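# Move the shelf-bench graduated cylinder upright into cart's top tray

## Task

Take the graduated cylinder that sits on the bench with shelves and set it standing upright in the top tray of the cart. At the end its base must sit directly on the tray floor, not on top of the base of another cylinder, and every other cylinder must still be standing in the tray. The task fails if any graduated cylinder tips over, reaches the room's floor, drops more than a few centimetres or is struck hard, since they are glass. It also fails if any bottle or jar is left knocked over, or if the robot itself falls or ends up tilted.

## Robot and tools

ROBOT. TidyBot++: a base 0.54 m long, 0.50 m wide and 0.38 m tall on four powered casters. It carries a single seven-joint arm with a two-finger gripper. The shoulder is 0.12 m ahead of the base centre and 0.68 m above the floor. Segment lengths: upper arm 0.42 m, forearm 0.31 m, wrist to hand point 0.31 m. The arm starts folded with the hand pointing down, poking up to 0.08 m past the base front. base_camera is fixed to the base (644x364, pinhole). wrist_camera (644x476, fisheye) looks along the fingers.

FRAMES. Base frame: origin on the floor below the base centre, x forward, y left, z up, in metres. hand_pose is given in this frame. It is the midpoint between the finger pads. The hand's own z axis runs out along the fingers, and the fingers open along its y axis. The odometry frame is the base frame as it was at scene start. base_odometry only counts wheel rotation, so wheel slip shows up as travel. Heading is in radians, positive to the left, from -3.142 to 3.142. base_tilt is in degrees, with forward and right positive.

move. Runs one action. Keys:
- base: an object with any of these keys. Each is an offset from where the base is when the command begins, not a position. translate_m: metres, forward positive, -2 to 2. strafe_m: metres, left positive, -2 to 2. rotate_rad: radians, counter-clockwise seen from above positive, -6.3 to 6.3.
- joints: an object holding absolute targets by name. joint_1_rad to joint_7_rad are in radians. joint_2 is limited to ±2.249, joint_4 to ±2.579 and joint_6 to ±2.099. Joints 1, 3, 5 and 7 turn freely and take the shorter way, so send steps smaller than half a turn. Signs: joint_1 positive swings the arm clockwise seen from above, the opposite of heading. joint_2 is 0 when the upper arm is vertical, and positive leans it forward. With joint_3 at 3.14, a negative joint_4 bends the forearm forward and a negative joint_6 bends the hand forward. With the hand pointing down, a positive joint_7 turns it counter-clockwise; at 1.57 the fingers open toward left and right. gripper_pos runs from 0 (open, pad gap about 85 mm) to 1 (closed); the gap is about 85 x (1 - gripper_pos) mm. Done tolerances: ±0.039 for joints 1 to 4, ±0.095 for joints 5 to 7, ±0.03 for the gripper.
- target: one list of seven numbers, [x, y, z, qw, qx, qy, qz]. This is an absolute hand pose in the base frame: position in metres, then a unit quaternion. Alongside target, joints may contain only gripper_pos.
- speeds: caps that apply to this action only. translate_m and strafe_m take 0.05 to 0.5 m/s; rotate_rad takes 0.1 to 1.57 rad/s. If you translate and strafe together, give the cap under one key only.
- cameras: a list drawn from base_camera, wrist_camera and all. Leave it out for all cameras, or pass [] for none.
- blocking: true or absent makes the call return once everything rests. false makes it return within about 0.5 s while the motion continues.
A move with no action just reports state and images. Any single action is capped at 15 s, and base moves time out after 14 s.

wait: seconds from 0 to 10, plus optional cameras. stop: brakes every running motion; each one it halts reports "stopped". zoom_image: camera plus region [x0, y0, x1, y1] in image pixels, measured from the top-left corner, at most 504x504. read_manual: licence texts only. finished_scene: scene (integer). It ends the scene for good, and the cylinder has to stay in place once the robot lets go.

RESULTS. Each result shows base_odometry, base_tilt, joint_positions, hand_pose, hand_target (where the joint targets would put the hand), gripper_pos, and motor_effort (percent of max, with the peak of the last action in brackets). It also has a Motor temperatures line and base_status, joint_status and hand_status. The line move reads done, or else the worst status. pictures lists the images in order. on_its_own reports motion that you did not command, and earlier move reports a non-blocking move. Status words: done, moving, off_target, stopped, not_followed, contact_stop, time_out, torque_fault, limit_stop_at_motor_heat. For hand_status, done means within 10 mm and 2 degrees. Warning texts: "joint command not followed" with "cause:" (self-collision), "pose unreachable", "ARM HIT", MOTOR HOT and OVER-TEMPERATURE FAULT. An unknown key makes a call invalid, but your later calls still run. An out-of-range value gets the call refused, and your remaining calls in that reply are skipped. An uncommanded contact_stop, time_out or torque fault skips them as well.

PRACTICE. Hand targets usually stop within about 3 cm and a few degrees of the goal. To fix the position, add (wanted minus hand_pose) to the last target's x, y, z. To keep the hand still, resend hand_target, not hand_pose. A held load makes the arm sag, so correct it the same way, and never command a joint to the angle it currently reads while holding something. When closing the gripper, off_target means something is in the grip, and done at 1 means it is empty. A hand pointing straight down reaches at most about 0.94 m high, and only close to the base. The arm does not avoid obstacles and keeps pushing into whatever it hits. Nothing prevents it from striking the base.

AVOID. Do not drive or turn while the arm is caught on furniture, which can tip the robot. Avoid large reaches straight out of the folded pose over furniture close in front, and sideways swings with the arm stretched out. Avoid hard impacts that cause torque faults (104.5 N m on joints 1 to 4, 51.3 N m on joints 5 to 7). Do not squeeze hard on a cylinder that is still standing on a surface, and do not let it drop more than a few centimetres. Do not bump bottles or jars. Lower the cylinder gently until its base sits on the tray floor, then open the gripper. Loose objects may occasionally be nudged by outside pushes. Holding loads with the arm stretched out heats the motors, and at 75 °C the arm goes weak for a while.

Each tool is called after ">>>" in YAML: its name, and indented under it one key for each argument.

## Session

>>> move:

Scene clock: 0.00 s.
Motor temperatures (°C): [31 31 34 30 39 38 43]
base_odometry: x=+0.000 y=+0.000 heading=+0.000
base_tilt: forward=+0.4 right=-0.9
base_status: not commanded
joint_positions: joint_1_rad=+0.002 joint_2_rad=-0.373 joint_3_rad=+3.133 joint_4_rad=-2.537 joint_5_rad=+0.030 joint_6_rad=-0.855 joint_7_rad=+1.600 gripper_pos=+0.000
joint_status: not commanded
motor_effort: joint_1_rad=-1 joint_2_rad=-2 joint_3_rad=+1 joint_4_rad=+13 joint_5_rad=+0 joint_6_rad=+0 joint_7_rad=+0
hand_pose: x=+0.2640 y=-0.0051 z=+0.5889 quat_wxyz=(+0.014, +0.998, +0.027, +0.061) (m; base frame)
hand_target: x=+0.2641 y=-0.0051 z=+0.5889 quat_wxyz=(+0.014, +0.998, +0.027, +0.061) (m; base frame)
hand_status: not commanded
pictures: base_camera, wrist_camera

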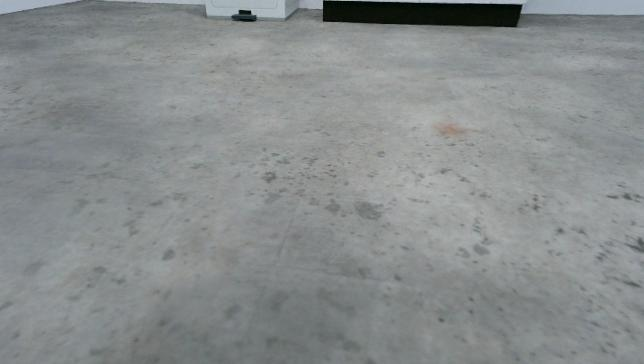

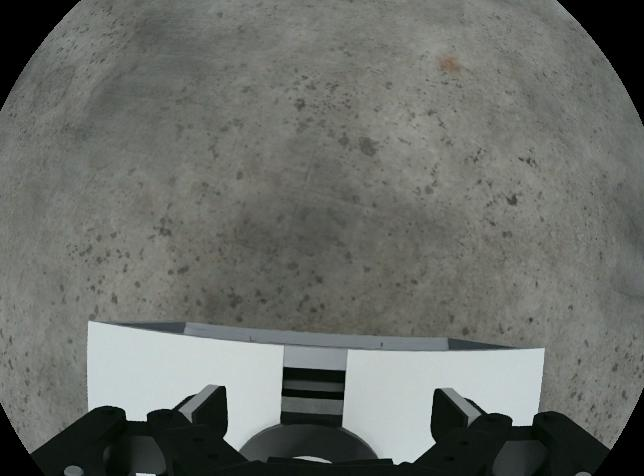

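>>> move:
  joints: {"joint_6_rad": 0.45}

>>> move:
  base: {"rotate_rad": 1.2}

>>> move:
  base: {"rotate_rad": 1.2}

>>> move:
  base: {"rotate_rad": 1.2}

>>> move:
  base: {"rotate_rad": 1.2}

Scene clock: 5.20 s.
Motor temperatures (°C): [31 31 34 30 39 38 43]
move: done
base_odometry: x=+0.000 y=+0.000 heading=+0.000
base_tilt: forward=+0.4 right=-0.8
base_status: not commanded
joint_positions: joint_1_rad=+0.002 joint_2_rad=-0.373 joint_3_rad=+3.133 joint_4_rad=-2.537 joint_5_rad=+0.030 joint_6_rad=+0.361 joint_7_rad=+1.600 gripper_pos=+0.000
joint_status: all done
motor_effort: joint_1_rad=-1(1) joint_2_rad=-7(7) joint_3_rad=+1(2) joint_4_rad=+18(18) joint_5_rad=+0(1) joint_6_rad=+8(9) joint_7_rad=+1(1)
hand_pose: x=+0.5291 y=+0.0077 z=+0.8264 quat_wxyz=(+0.013, +0.784, +0.029, +0.620) (m; base frame)
hand_target: x=+0.5341 y=+0.0086 z=+0.8532 quat_wxyz=(+0.012, +0.755, +0.029, +0.654) (m; base frame)
hand_status: not commanded
pictures: base_camera, wrist_camera
camera_calibration:
wrist_camera: T_world_to_cam=[[0.0704418, -0.99569, 0.0603269, -0.0735443], [-0.166318, -0.071354, -0.983487, 0.971158], [0.983553, 0.0592452, -0.170627, -0.242334], [0, 0, 0, 1]] pos_world=[0.40505, 0.0104258, 0.918209]

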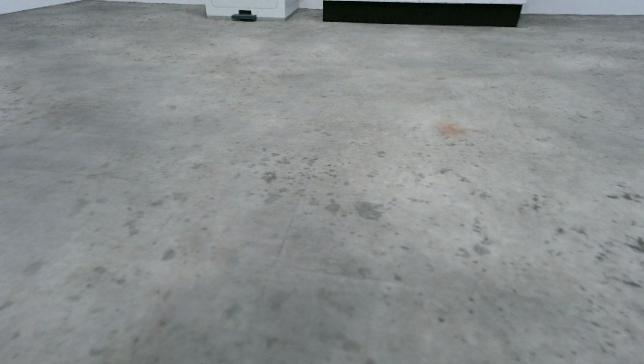

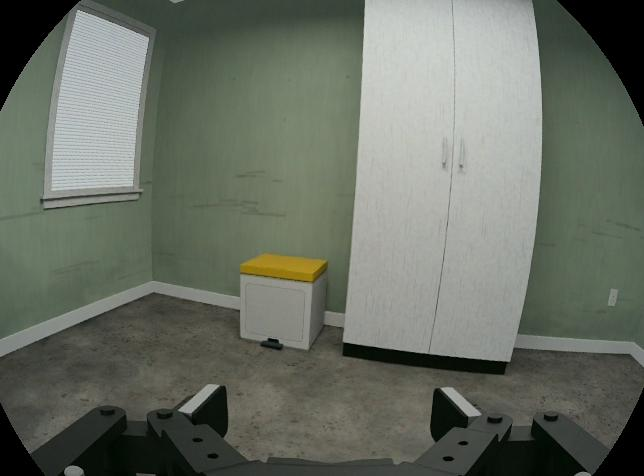

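Scene clock: 7.23 s.
Motor temperatures (°C): [31 31 34 30 39 38 43]
move: done
base_odometry: x=+0.000 y=+0.000 heading=+1.199
base_tilt: forward=+0.4 right=-0.8
base_status: done
joint_positions: joint_1_rad=+0.002 joint_2_rad=-0.373 joint_3_rad=+3.133 joint_4_rad=-2.537 joint_5_rad=+0.030 joint_6_rad=+0.362 joint_7_rad=+1.600 gripper_pos=+0.000
joint_status: not commanded
motor_effort: joint_1_rad=-1(2) joint_2_rad=-7(7) joint_3_rad=+2(3) joint_4_rad=+17(18) joint_5_rad=+0(1) joint_6_rad=+8(8) joint_7_rad=+1(1)
hand_pose: x=+0.5292 y=+0.0078 z=+0.8266 quat_wxyz=(+0.013, +0.783, +0.029, +0.621) (m; base frame)
hand_target: x=+0.5341 y=+0.0086 z=+0.8532 quat_wxyz=(+0.012, +0.755, +0.029, +0.654) (m; base frame)
hand_status: not commanded
pictures: base_camera, wrist_camera
camera_calibration:
wrist_camera: T_world_to_cam=[[0.0705897, -0.995676, 0.0603828, -0.0736049], [-0.165586, -0.0713904, -0.983608, 0.971102], [0.983666, 0.0594341, -0.169909, -0.243005], [0, 0, 0, 1]] pos_world=[0.405032, 0.0104835, 0.918339]

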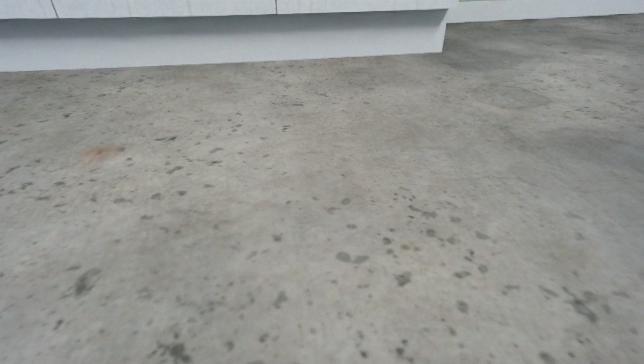

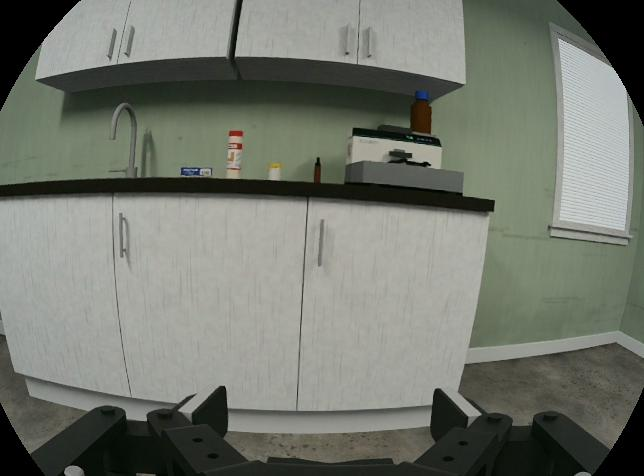

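Scene clock: 9.27 s.
Motor temperatures (°C): [30 31 34 30 39 38 43]
move: done
base_odometry: x=+0.000 y=+0.000 heading=+2.399
base_tilt: forward=+0.4 right=-0.8
base_status: done
joint_positions: joint_1_rad=+0.001 joint_2_rad=-0.373 joint_3_rad=+3.133 joint_4_rad=-2.537 joint_5_rad=+0.030 joint_6_rad=+0.362 joint_7_rad=+1.600 gripper_pos=+0.000
joint_status: not commanded
motor_effort: joint_1_rad=-1(2) joint_2_rad=-7(7) joint_3_rad=+2(3) joint_4_rad=+18(18) joint_5_rad=+0(1) joint_6_rad=+8(8) joint_7_rad=+0(1)
hand_pose: x=+0.5292 y=+0.0079 z=+0.8267 quat_wxyz=(+0.013, +0.783, +0.029, +0.621) (m; base frame)
hand_target: x=+0.5341 y=+0.0086 z=+0.8532 quat_wxyz=(+0.012, +0.755, +0.029, +0.654) (m; base frame)
hand_status: not commanded
pictures: base_camera, wrist_camera
camera_calibration:
wrist_camera: T_world_to_cam=[[0.07073, -0.995665, 0.0603993, -0.0736336], [-0.165456, -0.0714227, -0.983628, 0.971091], [0.983678, 0.0595786, -0.16979, -0.243116], [0, 0, 0, 1]] pos_world=[0.405028, 0.010528, 0.918361]

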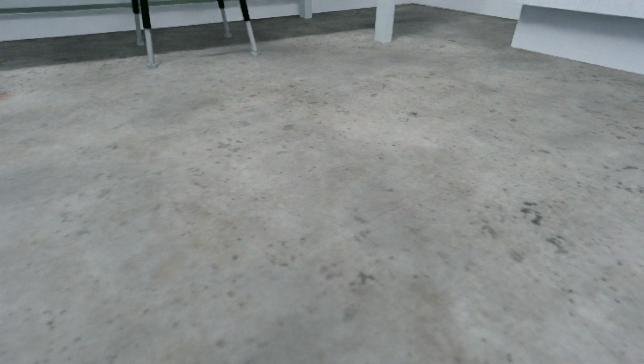

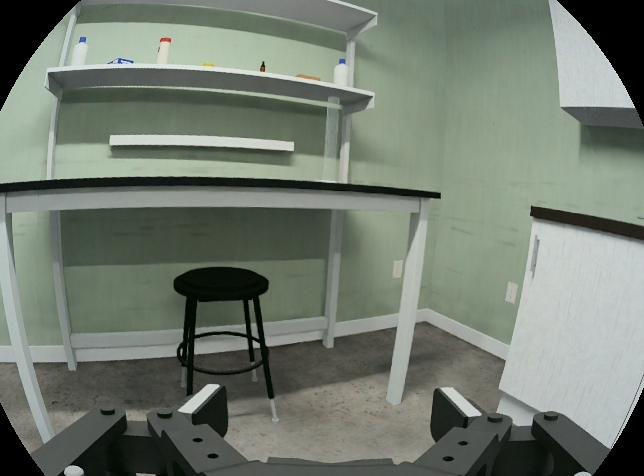

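Scene clock: 11.30 s.
Motor temperatures (°C): [30 31 34 30 39 38 43]
move: done
base_odometry: x=+0.000 y=+0.000 heading=-2.685
base_tilt: forward=+0.4 right=-0.8
base_status: done
joint_positions: joint_1_rad=+0.001 joint_2_rad=-0.373 joint_3_rad=+3.133 joint_4_rad=-2.537 joint_5_rad=+0.030 joint_6_rad=+0.362 joint_7_rad=+1.600 gripper_pos=+0.000
joint_status: not commanded
motor_effort: joint_1_rad=-1(2) joint_2_rad=-7(7) joint_3_rad=+1(2) joint_4_rad=+17(18) joint_5_rad=+0(1) joint_6_rad=+9(9) joint_7_rad=+0(1)
hand_pose: x=+0.5292 y=+0.0079 z=+0.8267 quat_wxyz=(+0.013, +0.783, +0.029, +0.621) (m; base frame)
hand_target: x=+0.5341 y=+0.0086 z=+0.8532 quat_wxyz=(+0.012, +0.755, +0.029, +0.654) (m; base frame)
hand_status: not commanded
pictures: base_camera, wrist_camera
camera_calibration:
wrist_camera: T_world_to_cam=[[0.0708724, -0.995654, 0.0604128, -0.0736601], [-0.165385, -0.071456, -0.983637, 0.971085], [0.983679, 0.0597213, -0.169731, -0.24317], [0, 0, 0, 1]] pos_world=[0.405025, 0.0105723, 0.918372]

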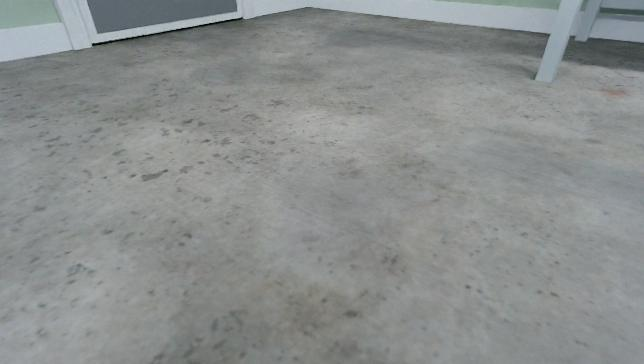

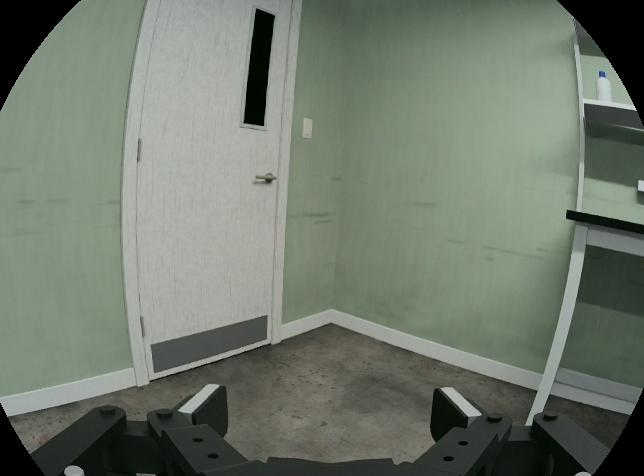

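Scene clock: 13.33 s.
Motor temperatures (°C): [30 31 34 30 39 38 43]
move: done
base_odometry: x=+0.000 y=+0.000 heading=-1.485
base_tilt: forward=+0.4 right=-0.8
base_status: done
joint_positions: joint_1_rad=+0.001 joint_2_rad=-0.373 joint_3_rad=+3.133 joint_4_rad=-2.537 joint_5_rad=+0.030 joint_6_rad=+0.362 joint_7_rad=+1.600 gripper_pos=+0.000
joint_status: not commanded
motor_effort: joint_1_rad=-1(2) joint_2_rad=-6(7) joint_3_rad=+1(3) joint_4_rad=+18(18) joint_5_rad=+0(1) joint_6_rad=+8(9) joint_7_rad=+1(1)
hand_pose: x=+0.5292 y=+0.0080 z=+0.8267 quat_wxyz=(+0.013, +0.783, +0.029, +0.621) (m; base frame)
hand_target: x=+0.5341 y=+0.0086 z=+0.8532 quat_wxyz=(+0.012, +0.755, +0.029, +0.654) (m; base frame)
hand_status: not commanded
pictures: base_camera, wrist_camera
camera_calibration:
wrist_camera: T_world_to_cam=[[0.0709854, -0.995645, 0.0604264, -0.0736832], [-0.165317, -0.0714846, -0.983646, 0.971079], [0.983683, 0.0598351, -0.169671, -0.243224], [0, 0, 0, 1]] pos_world=[0.405022, 0.0106081, 0.918382]

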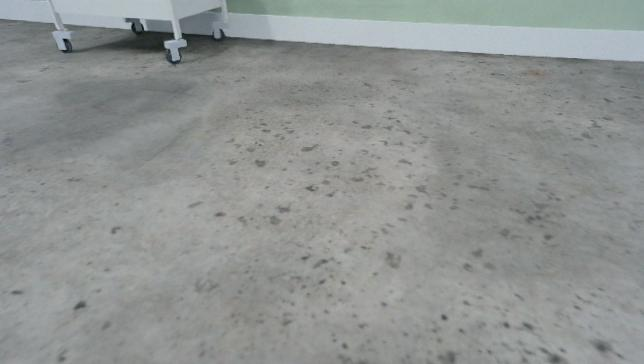

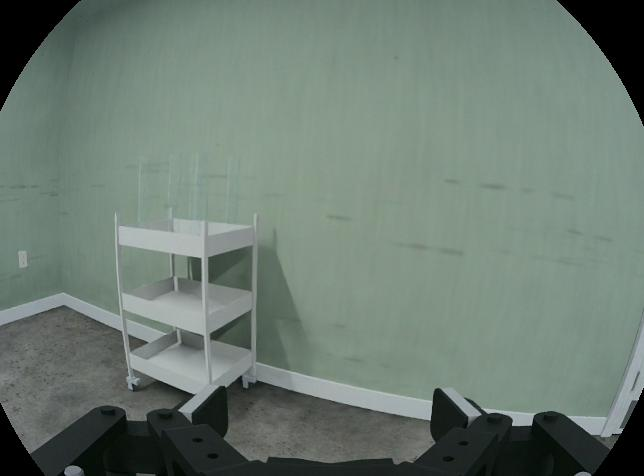

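>>> zoom_image:
  camera: "wrist_camera"
  region: [100, 120, 280, 260]

>>> move:
  base: {"rotate_rad": -2.35}
  cameras: ["wrist_camera"]

>>> zoom_image:
  camera: "wrist_camera"
  region: [220, 20, 500, 260]

Scaled by 2.800.

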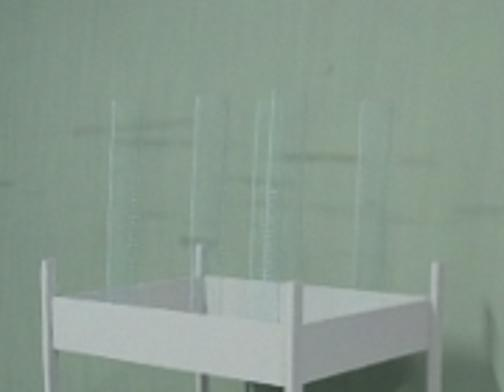

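Scene clock: 19.27 s.
Motor temperatures (°C): [30 31 34 30 39 38 43]
move: done
base_odometry: x=+0.000 y=+0.000 heading=+2.448
base_tilt: forward=+0.4 right=-0.8
base_status: done
joint_positions: joint_1_rad=+0.001 joint_2_rad=-0.373 joint_3_rad=+3.133 joint_4_rad=-2.537 joint_5_rad=+0.030 joint_6_rad=+0.362 joint_7_rad=+1.600 gripper_pos=+0.000
joint_status: not commanded
motor_effort: joint_1_rad=-1(2) joint_2_rad=-7(8) joint_3_rad=+1(3) joint_4_rad=+18(18) joint_5_rad=+0(1) joint_6_rad=+8(9) joint_7_rad=+0(1)
hand_pose: x=+0.5292 y=+0.0083 z=+0.8267 quat_wxyz=(+0.012, +0.783, +0.030, +0.621) (m; base frame)
hand_target: x=+0.5341 y=+0.0086 z=+0.8532 quat_wxyz=(+0.012, +0.755, +0.029, +0.654) (m; base frame)
hand_status: not commanded
pictures: wrist_camera
camera_calibration:
wrist_camera: T_world_to_cam=[[0.0715859, -0.995599, 0.0604855, -0.0737956], [-0.165154, -0.0716353, -0.983663, 0.971061], [0.983666, 0.060427, -0.169555, -0.243329], [0, 0, 0, 1]] pos_world=[0.405011, 0.010795, 0.918403]

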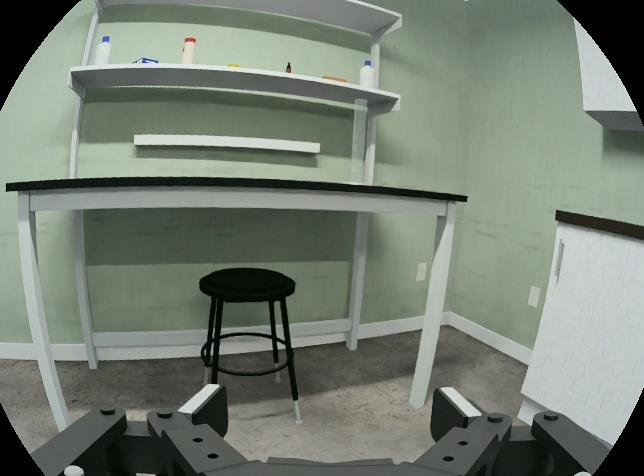

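Scaled by 1.800.

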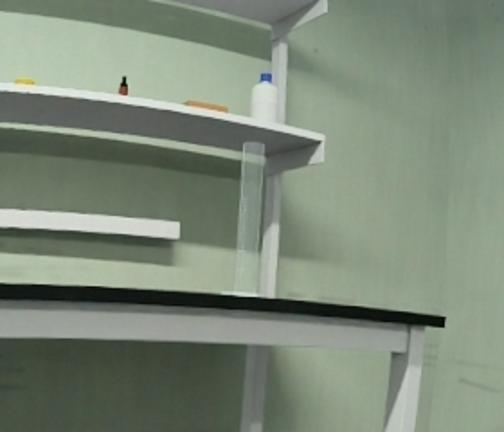

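>>> move:
  base: {"rotate_rad": 0.48}
  joints: {"joint_2_rad": 0, "joint_4_rad": -1.2, "joint_6_rad": -0.75}
  cameras: []

>>> move:
  base: {"strafe_m": -1.05, "translate_m": 0.55}

Scene clock: 37.67 s.
Motor temperatures (°C): [30 31 33 30 39 38 43]
move: done
base_odometry: x=+0.000 y=+0.000 heading=+2.927
base_tilt: forward=+0.4 right=-0.8
base_status: done
joint_positions: joint_1_rad=+0.001 joint_2_rad=-0.017 joint_3_rad=+3.133 joint_4_rad=-1.219 joint_5_rad=+0.030 joint_6_rad=-0.668 joint_7_rad=+1.600 gripper_pos=+0.000
joint_status: all done
motor_effort: joint_1_rad=-1(2) joint_2_rad=-22(22) joint_3_rad=+1(3) joint_4_rad=+19(21) joint_5_rad=+0(1) joint_6_rad=+7(10) joint_7_rad=+1(1)
hand_pose: x=+0.7024 y=+0.0005 z=+1.1246 quat_wxyz=(+0.021, +0.804, +0.019, +0.594) (m; base frame)
hand_target: x=+0.7011 y=-0.0009 z=+1.1013 quat_wxyz=(+0.021, +0.827, +0.018, +0.561) (m; base frame)
hand_status: not commanded
pictures: none
No camera images: "cameras" was empty.

Scene clock: 41.40 s.
Motor temperatures (°C): [30 31 33 30 39 38 43]
move: done
base_odometry: x=-0.314 y=+1.143 heading=+2.927
base_tilt: forward=+0.4 right=-0.8
base_status: done
joint_positions: joint_1_rad=+0.001 joint_2_rad=-0.009 joint_3_rad=+3.133 joint_4_rad=-1.217 joint_5_rad=+0.030 joint_6_rad=-0.671 joint_7_rad=+1.600 gripper_pos=+0.000
joint_status: not commanded
motor_effort: joint_1_rad=-1(3) joint_2_rad=-22(24) joint_3_rad=+1(4) joint_4_rad=+19(20) joint_5_rad=+0(1) joint_6_rad=+8(8) joint_7_rad=+0(1)
hand_pose: x=+0.7058 y=+0.0002 z=+1.1194 quat_wxyz=(+0.021, +0.807, +0.019, +0.590) (m; base frame)
hand_target: x=+0.7011 y=-0.0009 z=+1.1013 quat_wxyz=(+0.021, +0.827, +0.018, +0.561) (m; base frame)
hand_status: not commanded
pictures: base_camera, wrist_camera
camera_calibration:
wrist_camera: T_world_to_cam=[[0.0469146, -0.997289, 0.0566824, -0.0904965], [-0.243008, -0.0664349, -0.967747, 1.3247], [0.968889, 0.0316272, -0.245466, -0.271537], [0, 0, 0, 1]] pos_world=[0.589247, 0.00634284, 1.22045]

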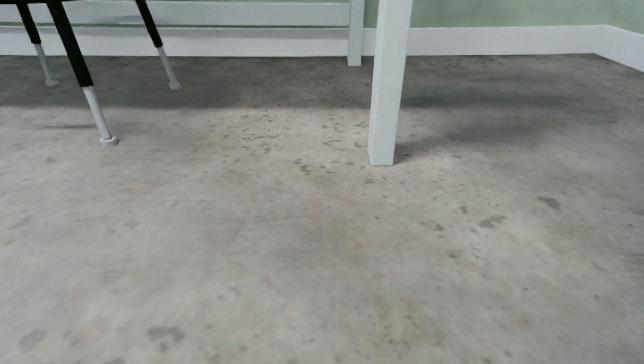

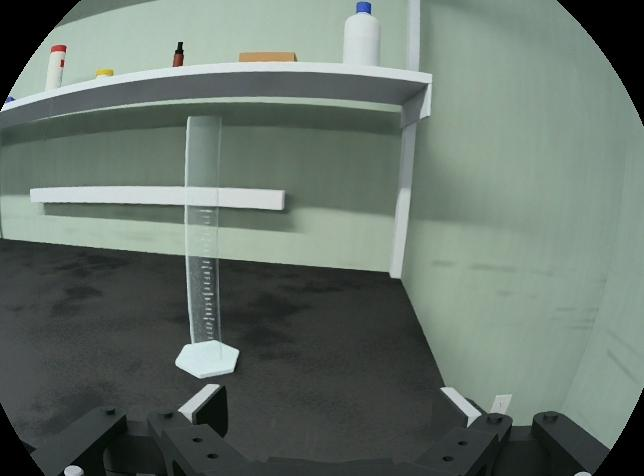

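>>> move:
  target: [0.68, 0, 1.09, 0, 0.7071, 0, 0.7071]
  cameras: []

>>> move:
  base: {"strafe_m": 0.187, "translate_m": 0.1}

Scene clock: 58.93 s.
Motor temperatures (°C): [30 30 33 30 39 38 43]
move: off_target
base_odometry: x=-0.314 y=+1.143 heading=+2.927
base_tilt: forward=+0.4 right=-0.8
base_status: not commanded
joint_positions: joint_1_rad=-0.007 joint_2_rad=-0.134 joint_3_rad=+3.143 joint_4_rad=-1.728 joint_5_rad=+0.030 joint_6_rad=-0.068 joint_7_rad=+1.600 gripper_pos=+0.000
joint_status: not commanded
motor_effort: joint_1_rad=-1(1) joint_2_rad=-18(23) joint_3_rad=+1(1) joint_4_rad=+20(21) joint_5_rad=+0(1) joint_6_rad=+8(9) joint_7_rad=+1(1)
hand_pose: x=+0.6870 y=+0.0039 z=+1.0633 quat_wxyz=(+0.019, +0.738, +0.023, +0.674) (m; base frame)
hand_target: x=+0.6800 y=+0.0000 z=+1.0900 quat_wxyz=(+0.000, +0.707, +0.000, +0.707) (m; base frame)
hand_status: off_target (0.028 m and 6.2 deg from the pose sent, 0.039 m and 18.0 deg at the start)
pictures: none
No camera images: "cameras" was empty.

Scene clock: 60.43 s.
Motor temperatures (°C): [30 30 33 30 39 38 43]
move: done
base_odometry: x=-0.452 y=+0.982 heading=+2.927
base_tilt: forward=+0.4 right=-0.8
base_status: done
joint_positions: joint_1_rad=-0.019 joint_2_rad=-0.143 joint_3_rad=+3.153 joint_4_rad=-1.730 joint_5_rad=+0.030 joint_6_rad=-0.064 joint_7_rad=+1.600 gripper_pos=+0.000
joint_status: not commanded
motor_effort: joint_1_rad=+0(3) joint_2_rad=-18(21) joint_3_rad=+1(3) joint_4_rad=+21(21) joint_5_rad=+0(1) joint_6_rad=+8(9) joint_7_rad=+0(1)
hand_pose: x=+0.6838 y=+0.0044 z=+1.0682 quat_wxyz=(+0.017, +0.735, +0.023, +0.678) (m; base frame)
hand_target: x=+0.6800 y=+0.0000 z=+1.0900 quat_wxyz=(+0.000, +0.707, +0.000, +0.707) (m; base frame)
hand_status: not commanded
pictures: base_camera, wrist_camera
camera_calibration:
wrist_camera: T_world_to_cam=[[0.0499573, -0.996476, 0.0673853, -0.0958897], [-0.0168301, -0.0682999, -0.997523, 1.14717], [0.99861, 0.0486995, -0.0201829, -0.523994], [0, 0, 0, 1]] pos_world=[0.547363, 0.008318, 1.14021]

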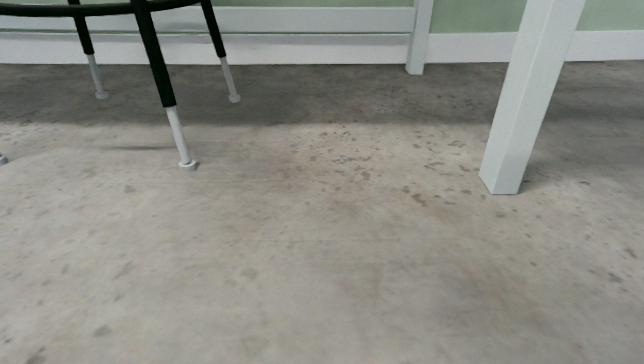

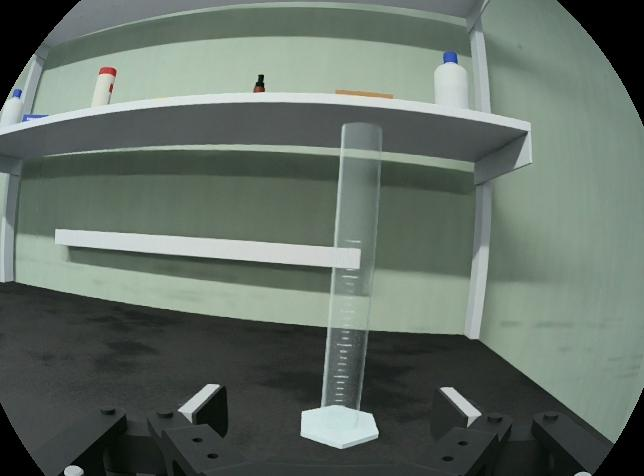

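>>> move:
  target: [0.68, -0.012, 1.12, 0, 0.7071, 0, 0.7071]
  cameras: []

>>> move:
  joints: {"joint_5_rad": -0.02, "joint_6_rad": 0.09, "joint_7_rad": 1.53}
  base: {"translate_m": 0.15}
  speeds: {"translate_m": 0.15}
  cameras: ["wrist_camera"]

Scene clock: 73.53 s.
Motor temperatures (°C): [30 30 32 30 39 38 43]
move: off_target
base_odometry: x=-0.452 y=+0.982 heading=+2.927
base_tilt: forward=+0.4 right=-0.8
base_status: not commanded
joint_positions: joint_1_rad=-0.167 joint_2_rad=-0.144 joint_3_rad=+3.309 joint_4_rad=-1.671 joint_5_rad=+0.000 joint_6_rad=-0.064 joint_7_rad=+1.600 gripper_pos=+0.000
joint_status: not commanded
motor_effort: joint_1_rad=-1(1) joint_2_rad=-18(19) joint_3_rad=+0(1) joint_4_rad=+20(21) joint_5_rad=+0(1) joint_6_rad=+8(9) joint_7_rad=+1(1)
hand_pose: x=+0.6866 y=-0.0080 z=+1.1049 quat_wxyz=(+0.001, +0.715, +0.002, +0.699) (m; base frame)
hand_target: x=+0.6800 y=-0.0120 z=+1.1200 quat_wxyz=(+0.000, +0.707, +0.000, +0.707) (m; base frame)
hand_status: off_target (0.017 m and 1.3 deg from the pose sent, 0.054 m and 5.7 deg at the start)
pictures: none
No camera images: "cameras" was empty.

Scene clock: 75.20 s.
Motor temperatures (°C): [30 30 32 30 39 38 43]
move: done
base_odometry: x=-0.598 y=+1.013 heading=+2.927
base_tilt: forward=+0.4 right=-0.8
base_status: done
joint_positions: joint_1_rad=-0.169 joint_2_rad=-0.152 joint_3_rad=+3.310 joint_4_rad=-1.663 joint_5_rad=+0.000 joint_6_rad=+0.054 joint_7_rad=+1.537 gripper_pos=+0.000
joint_status: all done
motor_effort: joint_1_rad=-1(2) joint_2_rad=-18(21) joint_3_rad=+0(1) joint_4_rad=+20(22) joint_5_rad=+0(1) joint_6_rad=+8(10) joint_7_rad=+0(1)
hand_pose: x=+0.6815 y=-0.0091 z=+1.1508 quat_wxyz=(-0.022, +0.666, -0.020, +0.745) (m; base frame)
hand_target: x=+0.6759 y=-0.0148 z=+1.1700 quat_wxyz=(-0.031, +0.647, -0.032, +0.761) (m; base frame)
hand_status: not commanded
pictures: wrist_camera
camera_calibration:
wrist_camera: T_world_to_cam=[[0.0428785, -0.998237, -0.0410311, 0.0147817], [0.173742, 0.0478934, -0.983626, 1.08381], [0.983857, 0.0350476, 0.175489, -0.73463], [0, 0, 0, 1]] pos_world=[0.533834, -0.0114048, 1.19559]

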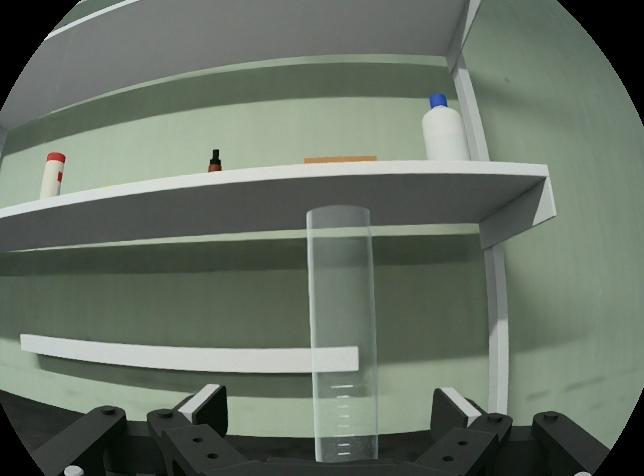

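>>> move:
  target: [0.68, -0.02, 1.115, 0, 0.7071, 0, 0.7071]
  cameras: ["wrist_camera"]

Scene clock: 82.53 s.
Motor temperatures (°C): [30 30 32 29 39 38 43]
move: off_target
base_odometry: x=-0.598 y=+1.013 heading=+2.927
base_tilt: forward=+0.5 right=-0.7
base_status: not commanded
joint_positions: joint_1_rad=-0.279 joint_2_rad=-0.152 joint_3_rad=+3.421 joint_4_rad=-1.663 joint_5_rad=-0.002 joint_6_rad=+0.008 joint_7_rad=+1.602 gripper_pos=+0.000
joint_status: not commanded
motor_effort: joint_1_rad=-1(1) joint_2_rad=-17(18) joint_3_rad=+0(1) joint_4_rad=+20(21) joint_5_rad=+1(1) joint_6_rad=+8(9) joint_7_rad=+0(1)
hand_pose: x=+0.6857 y=-0.0160 z=+1.1342 quat_wxyz=(-0.005, +0.685, -0.005, +0.728) (m; base frame)
hand_target: x=+0.6800 y=-0.0200 z=+1.1150 quat_wxyz=(+0.000, +0.707, +0.000, +0.707) (m; base frame)
hand_status: off_target (0.020 m and 3.6 deg from the pose sent, 0.037 m and 7.2 deg at the start)
pictures: wrist_camera
camera_calibration:
wrist_camera: T_world_to_cam=[[0.0379658, -0.999276, 0.00256622, -0.0390199], [0.123902, 0.00215916, -0.992292, 1.11032], [0.991568, 0.0379911, 0.123894, -0.68234], [0, 0, 0, 1]] pos_world=[0.540496, -0.0154662, 1.1864]

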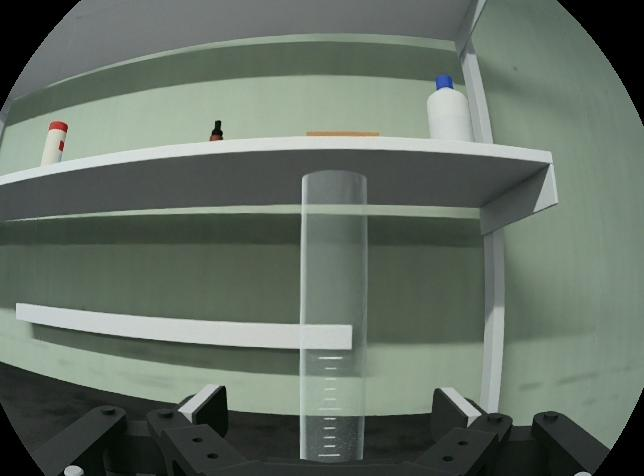

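>>> move:
  base: {"translate_m": 0.13}
  speeds: {"translate_m": 0.12}
  cameras: ["wrist_camera"]

Scene clock: 87.97 s.
Motor temperatures (°C): [30 30 32 29 39 38 43]
move: done
base_odometry: x=-0.725 y=+1.041 heading=+2.928
base_tilt: forward=+0.4 right=-0.8
base_status: done
joint_positions: joint_1_rad=-0.280 joint_2_rad=-0.161 joint_3_rad=+3.422 joint_4_rad=-1.663 joint_5_rad=-0.002 joint_6_rad=+0.008 joint_7_rad=+1.602 gripper_pos=+0.000
joint_status: not commanded
motor_effort: joint_1_rad=-1(2) joint_2_rad=-17(20) joint_3_rad=+0(1) joint_4_rad=+20(21) joint_5_rad=+0(1) joint_6_rad=+8(9) joint_7_rad=+1(1)
hand_pose: x=+0.6819 y=-0.0169 z=+1.1390 quat_wxyz=(-0.006, +0.682, -0.006, +0.731) (m; base frame)
hand_target: x=+0.6800 y=-0.0200 z=+1.1150 quat_wxyz=(+0.000, +0.707, +0.000, +0.707) (m; base frame)
hand_status: not commanded
pictures: wrist_camera
camera_calibration:
wrist_camera: T_world_to_cam=[[0.0382847, -0.999267, 0.000330336, -0.0375316], [0.132389, 0.00474451, -0.991187, 1.10856], [0.990458, 0.037991, 0.132473, -0.688065], [0, 0, 0, 1]] pos_world=[0.536175, -0.0166234, 1.18995]

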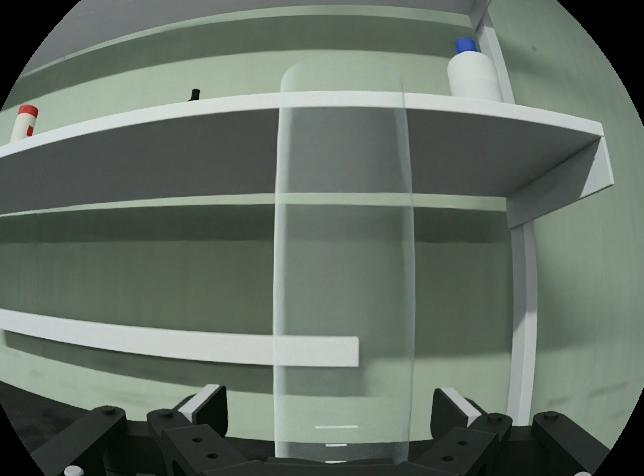

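>>> move:
  base: {"strafe_m": -0.005}
  joints: {"gripper_pos": 0.38}
  cameras: ["wrist_camera"]

Scene clock: 91.10 s.
Motor temperatures (°C): [30 30 32 29 39 38 43]
move: done
base_odometry: x=-0.725 y=+1.046 heading=+2.928
base_tilt: forward=+0.4 right=-0.8
base_status: done
joint_positions: joint_1_rad=-0.283 joint_2_rad=-0.161 joint_3_rad=+3.426 joint_4_rad=-1.663 joint_5_rad=-0.002 joint_6_rad=+0.008 joint_7_rad=+1.602 gripper_pos=+0.380
joint_status: all done
motor_effort: joint_1_rad=-1(3) joint_2_rad=-17(19) joint_3_rad=+0(3) joint_4_rad=+21(21) joint_5_rad=+0(1) joint_6_rad=+8(9) joint_7_rad=+1(1)
hand_pose: x=+0.6819 y=-0.0177 z=+1.1389 quat_wxyz=(-0.006, +0.682, -0.006, +0.731) (m; base frame)
hand_target: x=+0.6800 y=-0.0200 z=+1.1150 quat_wxyz=(+0.000, +0.707, +0.000, +0.707) (m; base frame)
hand_status: not commanded
pictures: wrist_camera
camera_calibration:
wrist_camera: T_world_to_cam=[[0.0374501, -0.999298, -0.000244725, -0.0370301], [0.13229, 0.00520049, -0.991197, 1.10858], [0.990503, 0.0370881, 0.132392, -0.688056], [0, 0, 0, 1]] pos_world=[0.536254, -0.0172506, 1.18991]

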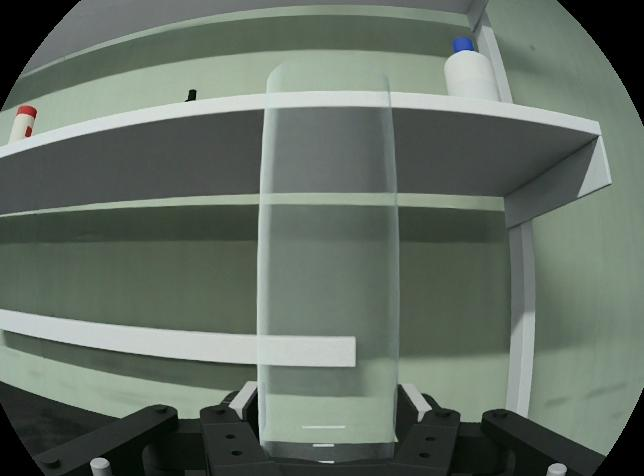

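>>> move:
  joints: {"gripper_pos": 0.55}
  cameras: ["wrist_camera"]

Scene clock: 94.27 s.
Motor temperatures (°C): [30 30 32 29 39 38 43]
move: done
base_odometry: x=-0.725 y=+1.046 heading=+2.928
base_tilt: forward=+0.4 right=-0.7
base_status: not commanded
joint_positions: joint_1_rad=-0.283 joint_2_rad=-0.161 joint_3_rad=+3.426 joint_4_rad=-1.663 joint_5_rad=-0.002 joint_6_rad=+0.008 joint_7_rad=+1.602 gripper_pos=+0.548
joint_status: all done
motor_effort: joint_1_rad=-1(1) joint_2_rad=-17(17) joint_3_rad=+0(0) joint_4_rad=+20(21) joint_5_rad=+0(1) joint_6_rad=+8(9) joint_7_rad=+0(1)
hand_pose: x=+0.6819 y=-0.0177 z=+1.1389 quat_wxyz=(-0.006, +0.682, -0.006, +0.731) (m; base frame)
hand_target: x=+0.6800 y=-0.0200 z=+1.1150 quat_wxyz=(+0.000, +0.707, +0.000, +0.707) (m; base frame)
hand_status: not commanded
pictures: wrist_camera
camera_calibration:
wrist_camera: T_world_to_cam=[[0.0374497, -0.999298, -0.000244756, -0.0370299], [0.13229, 0.00520046, -0.991197, 1.10858], [0.990503, 0.0370876, 0.132392, -0.688056], [0, 0, 0, 1]] pos_world=[0.536254, -0.0172507, 1.18991]

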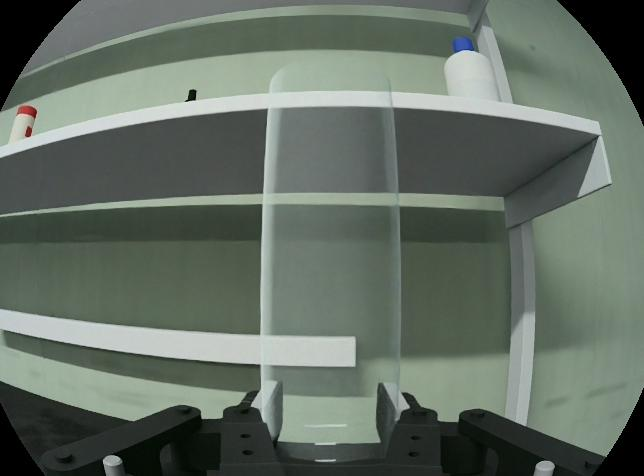

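>>> move:
  joints: {"gripper_pos": 0.7}
  cameras: ["wrist_camera"]

Scene clock: 97.37 s.
Motor temperatures (°C): [30 30 32 29 39 38 43]
move: off_target
base_odometry: x=-0.725 y=+1.046 heading=+2.928
base_tilt: forward=+0.4 right=-0.8
base_status: not commanded
joint_positions: joint_1_rad=-0.283 joint_2_rad=-0.161 joint_3_rad=+3.426 joint_4_rad=-1.663 joint_5_rad=-0.002 joint_6_rad=+0.008 joint_7_rad=+1.602 gripper_pos=+0.556
joint_status: gripper_pos off_target (ended at +0.556, target +0.700)
motor_effort: joint_1_rad=-1(1) joint_2_rad=-16(17) joint_3_rad=+0(0) joint_4_rad=+19(20) joint_5_rad=+0(1) joint_6_rad=+7(8) joint_7_rad=+0(0)
hand_pose: x=+0.6819 y=-0.0177 z=+1.1389 quat_wxyz=(-0.006, +0.682, -0.006, +0.731) (m; base frame)
hand_target: x=+0.6800 y=-0.0200 z=+1.1150 quat_wxyz=(+0.000, +0.707, +0.000, +0.707) (m; base frame)
hand_status: not commanded
pictures: wrist_camera
camera_calibration:
wrist_camera: T_world_to_cam=[[0.0374412, -0.999299, -0.000123375, -0.0371623], [0.13229, 0.00507894, -0.991198, 1.10858], [0.990504, 0.0370953, 0.132387, -0.688051], [0, 0, 0, 1]] pos_world=[0.536254, -0.0172432, 1.18991]

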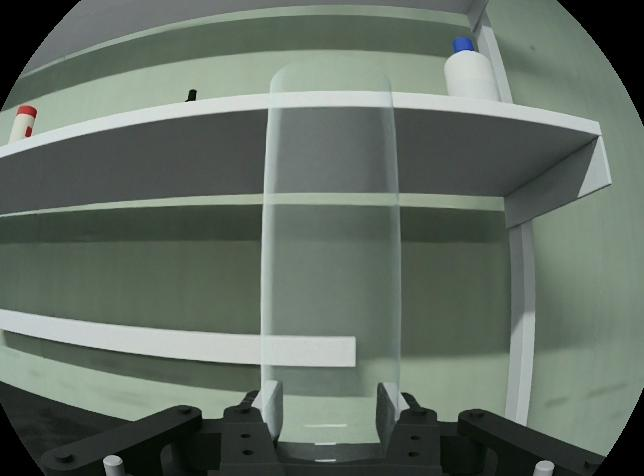

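>>> zoom_image:
  camera: "wrist_camera"
  region: [200, 300, 460, 476]

Scaled by 1.938.

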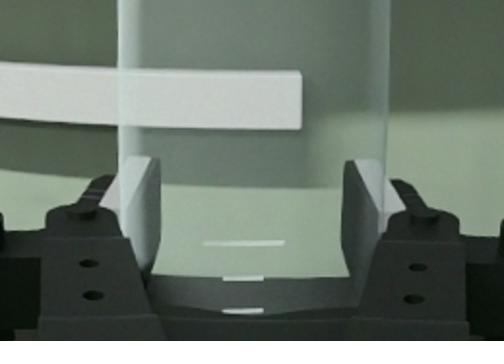

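>>> move:
  joints: {"gripper_pos": 0.3}
  cameras: []

>>> move:
  base: {"translate_m": -0.025}
  speeds: {"translate_m": 0.05}
  cameras: ["wrist_camera"]

>>> zoom_image:
  camera: "wrist_camera"
  region: [200, 300, 460, 476]

Scene clock: 112.53 s.
Motor temperatures (°C): [30 30 32 29 38 38 42]
move: done
base_odometry: x=-0.725 y=+1.046 heading=+2.928
base_tilt: forward=+0.4 right=-0.8
base_status: not commanded
joint_positions: joint_1_rad=-0.283 joint_2_rad=-0.161 joint_3_rad=+3.426 joint_4_rad=-1.663 joint_5_rad=-0.003 joint_6_rad=+0.008 joint_7_rad=+1.602 gripper_pos=+0.300
joint_status: all done
motor_effort: joint_1_rad=-1(1) joint_2_rad=-17(17) joint_3_rad=+0(0) joint_4_rad=+21(21) joint_5_rad=+0(1) joint_6_rad=+8(9) joint_7_rad=+0(1)
hand_pose: x=+0.6819 y=-0.0177 z=+1.1389 quat_wxyz=(-0.006, +0.682, -0.006, +0.731) (m; base frame)
hand_target: x=+0.6800 y=-0.0200 z=+1.1150 quat_wxyz=(+0.000, +0.707, +0.000, +0.707) (m; base frame)
hand_status: not commanded
pictures: none
No camera images: "cameras" was empty.

Scene clock: 113.43 s.
Motor temperatures (°C): [30 30 32 29 38 38 42]
move: done
base_odometry: x=-0.700 y=+1.040 heading=+2.928
base_tilt: forward=+0.4 right=-0.8
base_status: done
joint_positions: joint_1_rad=-0.283 joint_2_rad=-0.163 joint_3_rad=+3.426 joint_4_rad=-1.663 joint_5_rad=-0.003 joint_6_rad=+0.008 joint_7_rad=+1.602 gripper_pos=+0.300
joint_status: not commanded
motor_effort: joint_1_rad=-1(1) joint_2_rad=-16(21) joint_3_rad=+0(1) joint_4_rad=+21(22) joint_5_rad=+0(1) joint_6_rad=+8(9) joint_7_rad=+0(1)
hand_pose: x=+0.6811 y=-0.0179 z=+1.1399 quat_wxyz=(-0.006, +0.681, -0.006, +0.732) (m; base frame)
hand_target: x=+0.6800 y=-0.0200 z=+1.1150 quat_wxyz=(+0.000, +0.707, +0.000, +0.707) (m; base frame)
hand_status: not commanded
pictures: wrist_camera
camera_calibration:
wrist_camera: T_world_to_cam=[[0.0375432, -0.999294, -0.00121709, -0.0361726], [0.134074, 0.00624404, -0.990952, 1.10821], [0.99026, 0.0370403, 0.134214, -0.689254], [0, 0, 0, 1]] pos_world=[0.535317, -0.0175366, 1.19064]

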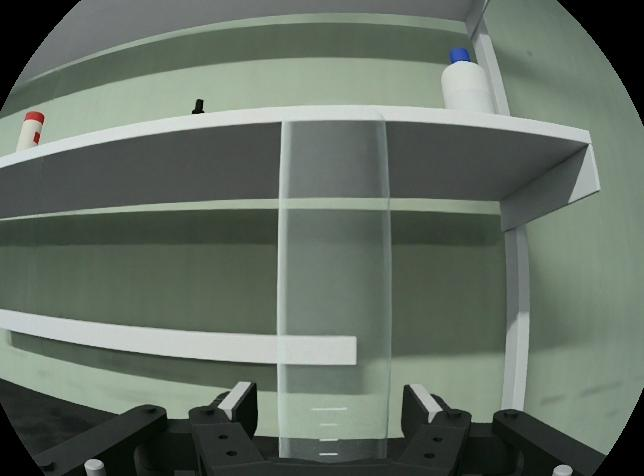

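Scaled by 1.938.

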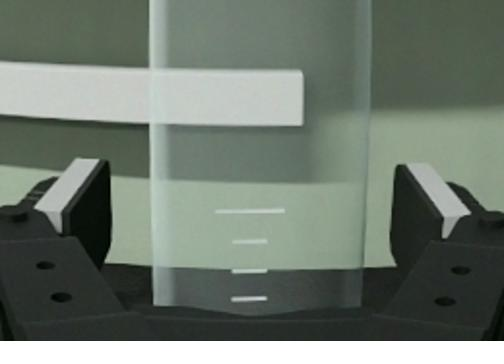

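>>> move:
  base: {"translate_m": -0.008}
  speeds: {"translate_m": 0.05}
  joints: {"gripper_pos": 0.7}
  cameras: ["wrist_camera"]

>>> zoom_image:
  camera: "wrist_camera"
  region: [200, 300, 460, 476]

Scene clock: 117.20 s.
Motor temperatures (°C): [30 30 32 29 38 38 42]
move: off_target
base_odometry: x=-0.692 y=+1.039 heading=+2.928
base_tilt: forward=+0.4 right=-0.7
base_status: done
joint_positions: joint_1_rad=-0.283 joint_2_rad=-0.164 joint_3_rad=+3.426 joint_4_rad=-1.664 joint_5_rad=-0.003 joint_6_rad=+0.007 joint_7_rad=+1.602 gripper_pos=+0.564
joint_status: gripper_pos off_target (ended at +0.564, target +0.700)
motor_effort: joint_1_rad=-1(2) joint_2_rad=-17(21) joint_3_rad=+0(1) joint_4_rad=+20(22) joint_5_rad=+1(1) joint_6_rad=+8(10) joint_7_rad=+1(1)
hand_pose: x=+0.6806 y=-0.0181 z=+1.1399 quat_wxyz=(-0.006, +0.681, -0.007, +0.732) (m; base frame)
hand_target: x=+0.6800 y=-0.0200 z=+1.1150 quat_wxyz=(+0.000, +0.707, +0.000, +0.707) (m; base frame)
hand_status: not commanded
pictures: wrist_camera
camera_calibration:
wrist_camera: T_world_to_cam=[[0.0375762, -0.999292, -0.00185583, -0.0356243], [0.133752, 0.00686986, -0.990991, 1.10857], [0.990302, 0.0369895, 0.133915, -0.688413], [0, 0, 0, 1]] pos_world=[0.534802, -0.0177508, 1.19071]

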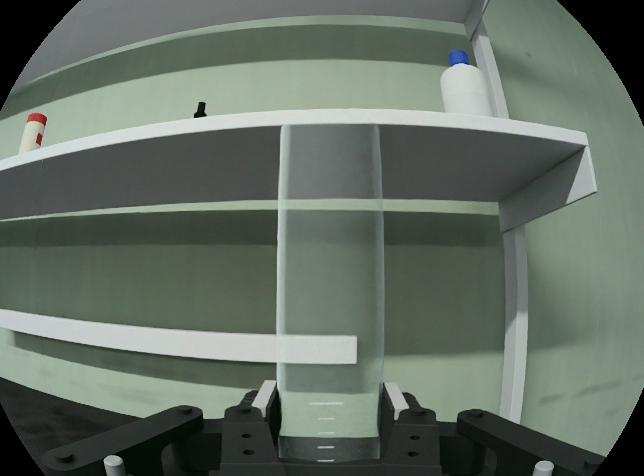

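Scaled by 1.938.

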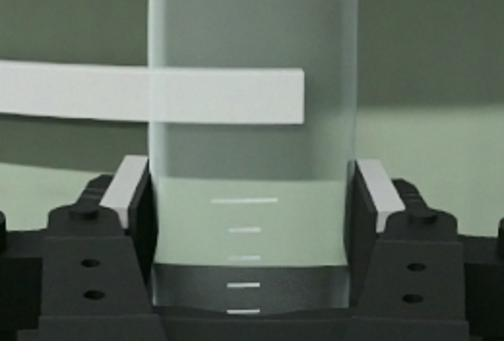

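>>> move:
  target: [0.68, -0.02, 1.155, 0, 0.7071, 0, 0.7071]
  cameras: ["wrist_camera"]

Scene clock: 121.57 s.
Motor temperatures (°C): [30 30 32 29 38 38 42]
move: off_target
base_odometry: x=-0.692 y=+1.039 heading=+2.928
base_tilt: forward=+0.4 right=-0.8
base_status: not commanded
joint_positions: joint_1_rad=-0.207 joint_2_rad=-0.153 joint_3_rad=+3.383 joint_4_rad=-1.564 joint_5_rad=-0.096 joint_6_rad=-0.117 joint_7_rad=+1.675 gripper_pos=+0.564
joint_status: not commanded
motor_effort: joint_1_rad=-1(1) joint_2_rad=-19(20) joint_3_rad=+0(1) joint_4_rad=+22(23) joint_5_rad=+0(0) joint_6_rad=+10(11) joint_7_rad=+0(1)
hand_pose: x=+0.6806 y=-0.0302 z=+1.1588 quat_wxyz=(-0.002, +0.693, -0.017, +0.721) (m; base frame)
hand_target: x=+0.6800 y=-0.0200 z=+1.1550 quat_wxyz=(+0.000, +0.707, +0.000, +0.707) (m; base frame)
hand_status: off_target (0.011 m and 3.0 deg from the pose sent, 0.015 m and 4.2 deg at the start)
pictures: wrist_camera
camera_calibration:
wrist_camera: T_world_to_cam=[[0.0169696, -0.999783, -0.0121232, -0.0217859], [0.102173, 0.0137954, -0.994671, 1.15333], [0.994622, 0.0156405, 0.102385, -0.657566], [0, 0, 0, 1]] pos_world=[0.53656, -0.0274072, 1.21424]

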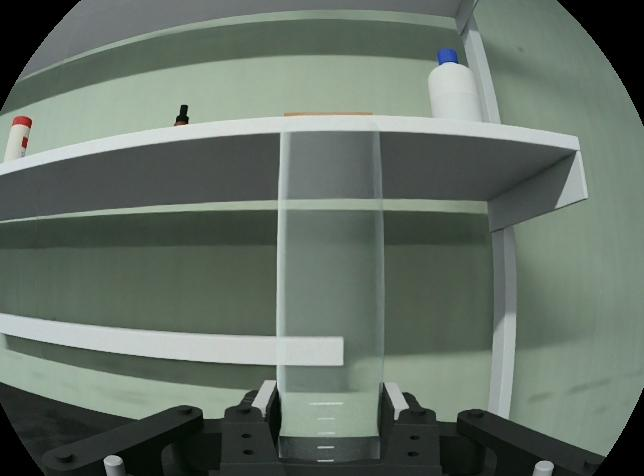

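>>> move:
  target: [0.68, -0.01, 1.19, 0, 0.7071, 0, 0.7071]
  cameras: ["wrist_camera"]

Scene clock: 124.53 s.
Motor temperatures (°C): [30 30 32 29 38 38 42]
move: off_target
base_odometry: x=-0.692 y=+1.039 heading=+2.928
base_tilt: forward=+0.4 right=-0.8
base_status: not commanded
joint_positions: joint_1_rad=-0.077 joint_2_rad=-0.129 joint_3_rad=+3.247 joint_4_rad=-1.429 joint_5_rad=-0.097 joint_6_rad=-0.226 joint_7_rad=+1.676 gripper_pos=+0.564
joint_status: not commanded
motor_effort: joint_1_rad=-1(1) joint_2_rad=-20(21) joint_3_rad=+1(1) joint_4_rad=+22(24) joint_5_rad=+0(0) joint_6_rad=+10(11) joint_7_rad=+1(1)
hand_pose: x=+0.6802 y=-0.0144 z=+1.1972 quat_wxyz=(+0.002, +0.691, -0.003, +0.723) (m; base frame)
hand_target: x=+0.6800 y=-0.0100 z=+1.1900 quat_wxyz=(+0.000, +0.707, +0.000, +0.707) (m; base frame)
hand_status: off_target (0.008 m and 2.6 deg from the pose sent, 0.037 m and 3.0 deg at the start)
pictures: wrist_camera
camera_calibration:
wrist_camera: T_world_to_cam=[[0.0314117, -0.999421, 0.0130658, -0.0455364], [0.108174, -0.00959613, -0.994086, 1.18625], [0.993636, 0.0326393, 0.10781, -0.666948], [0, 0, 0, 1]] pos_world=[0.535813, -0.0123579, 1.25173]

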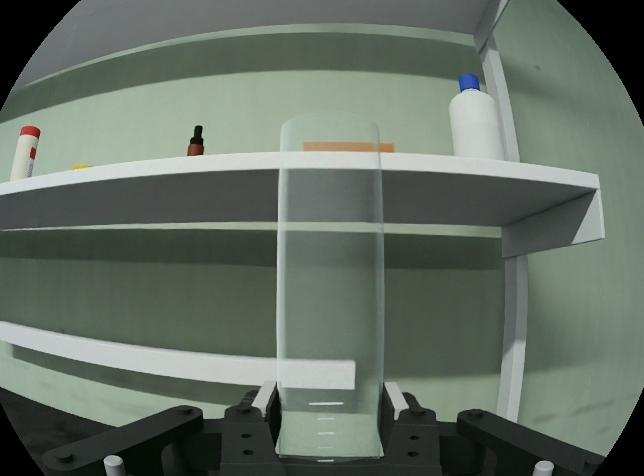

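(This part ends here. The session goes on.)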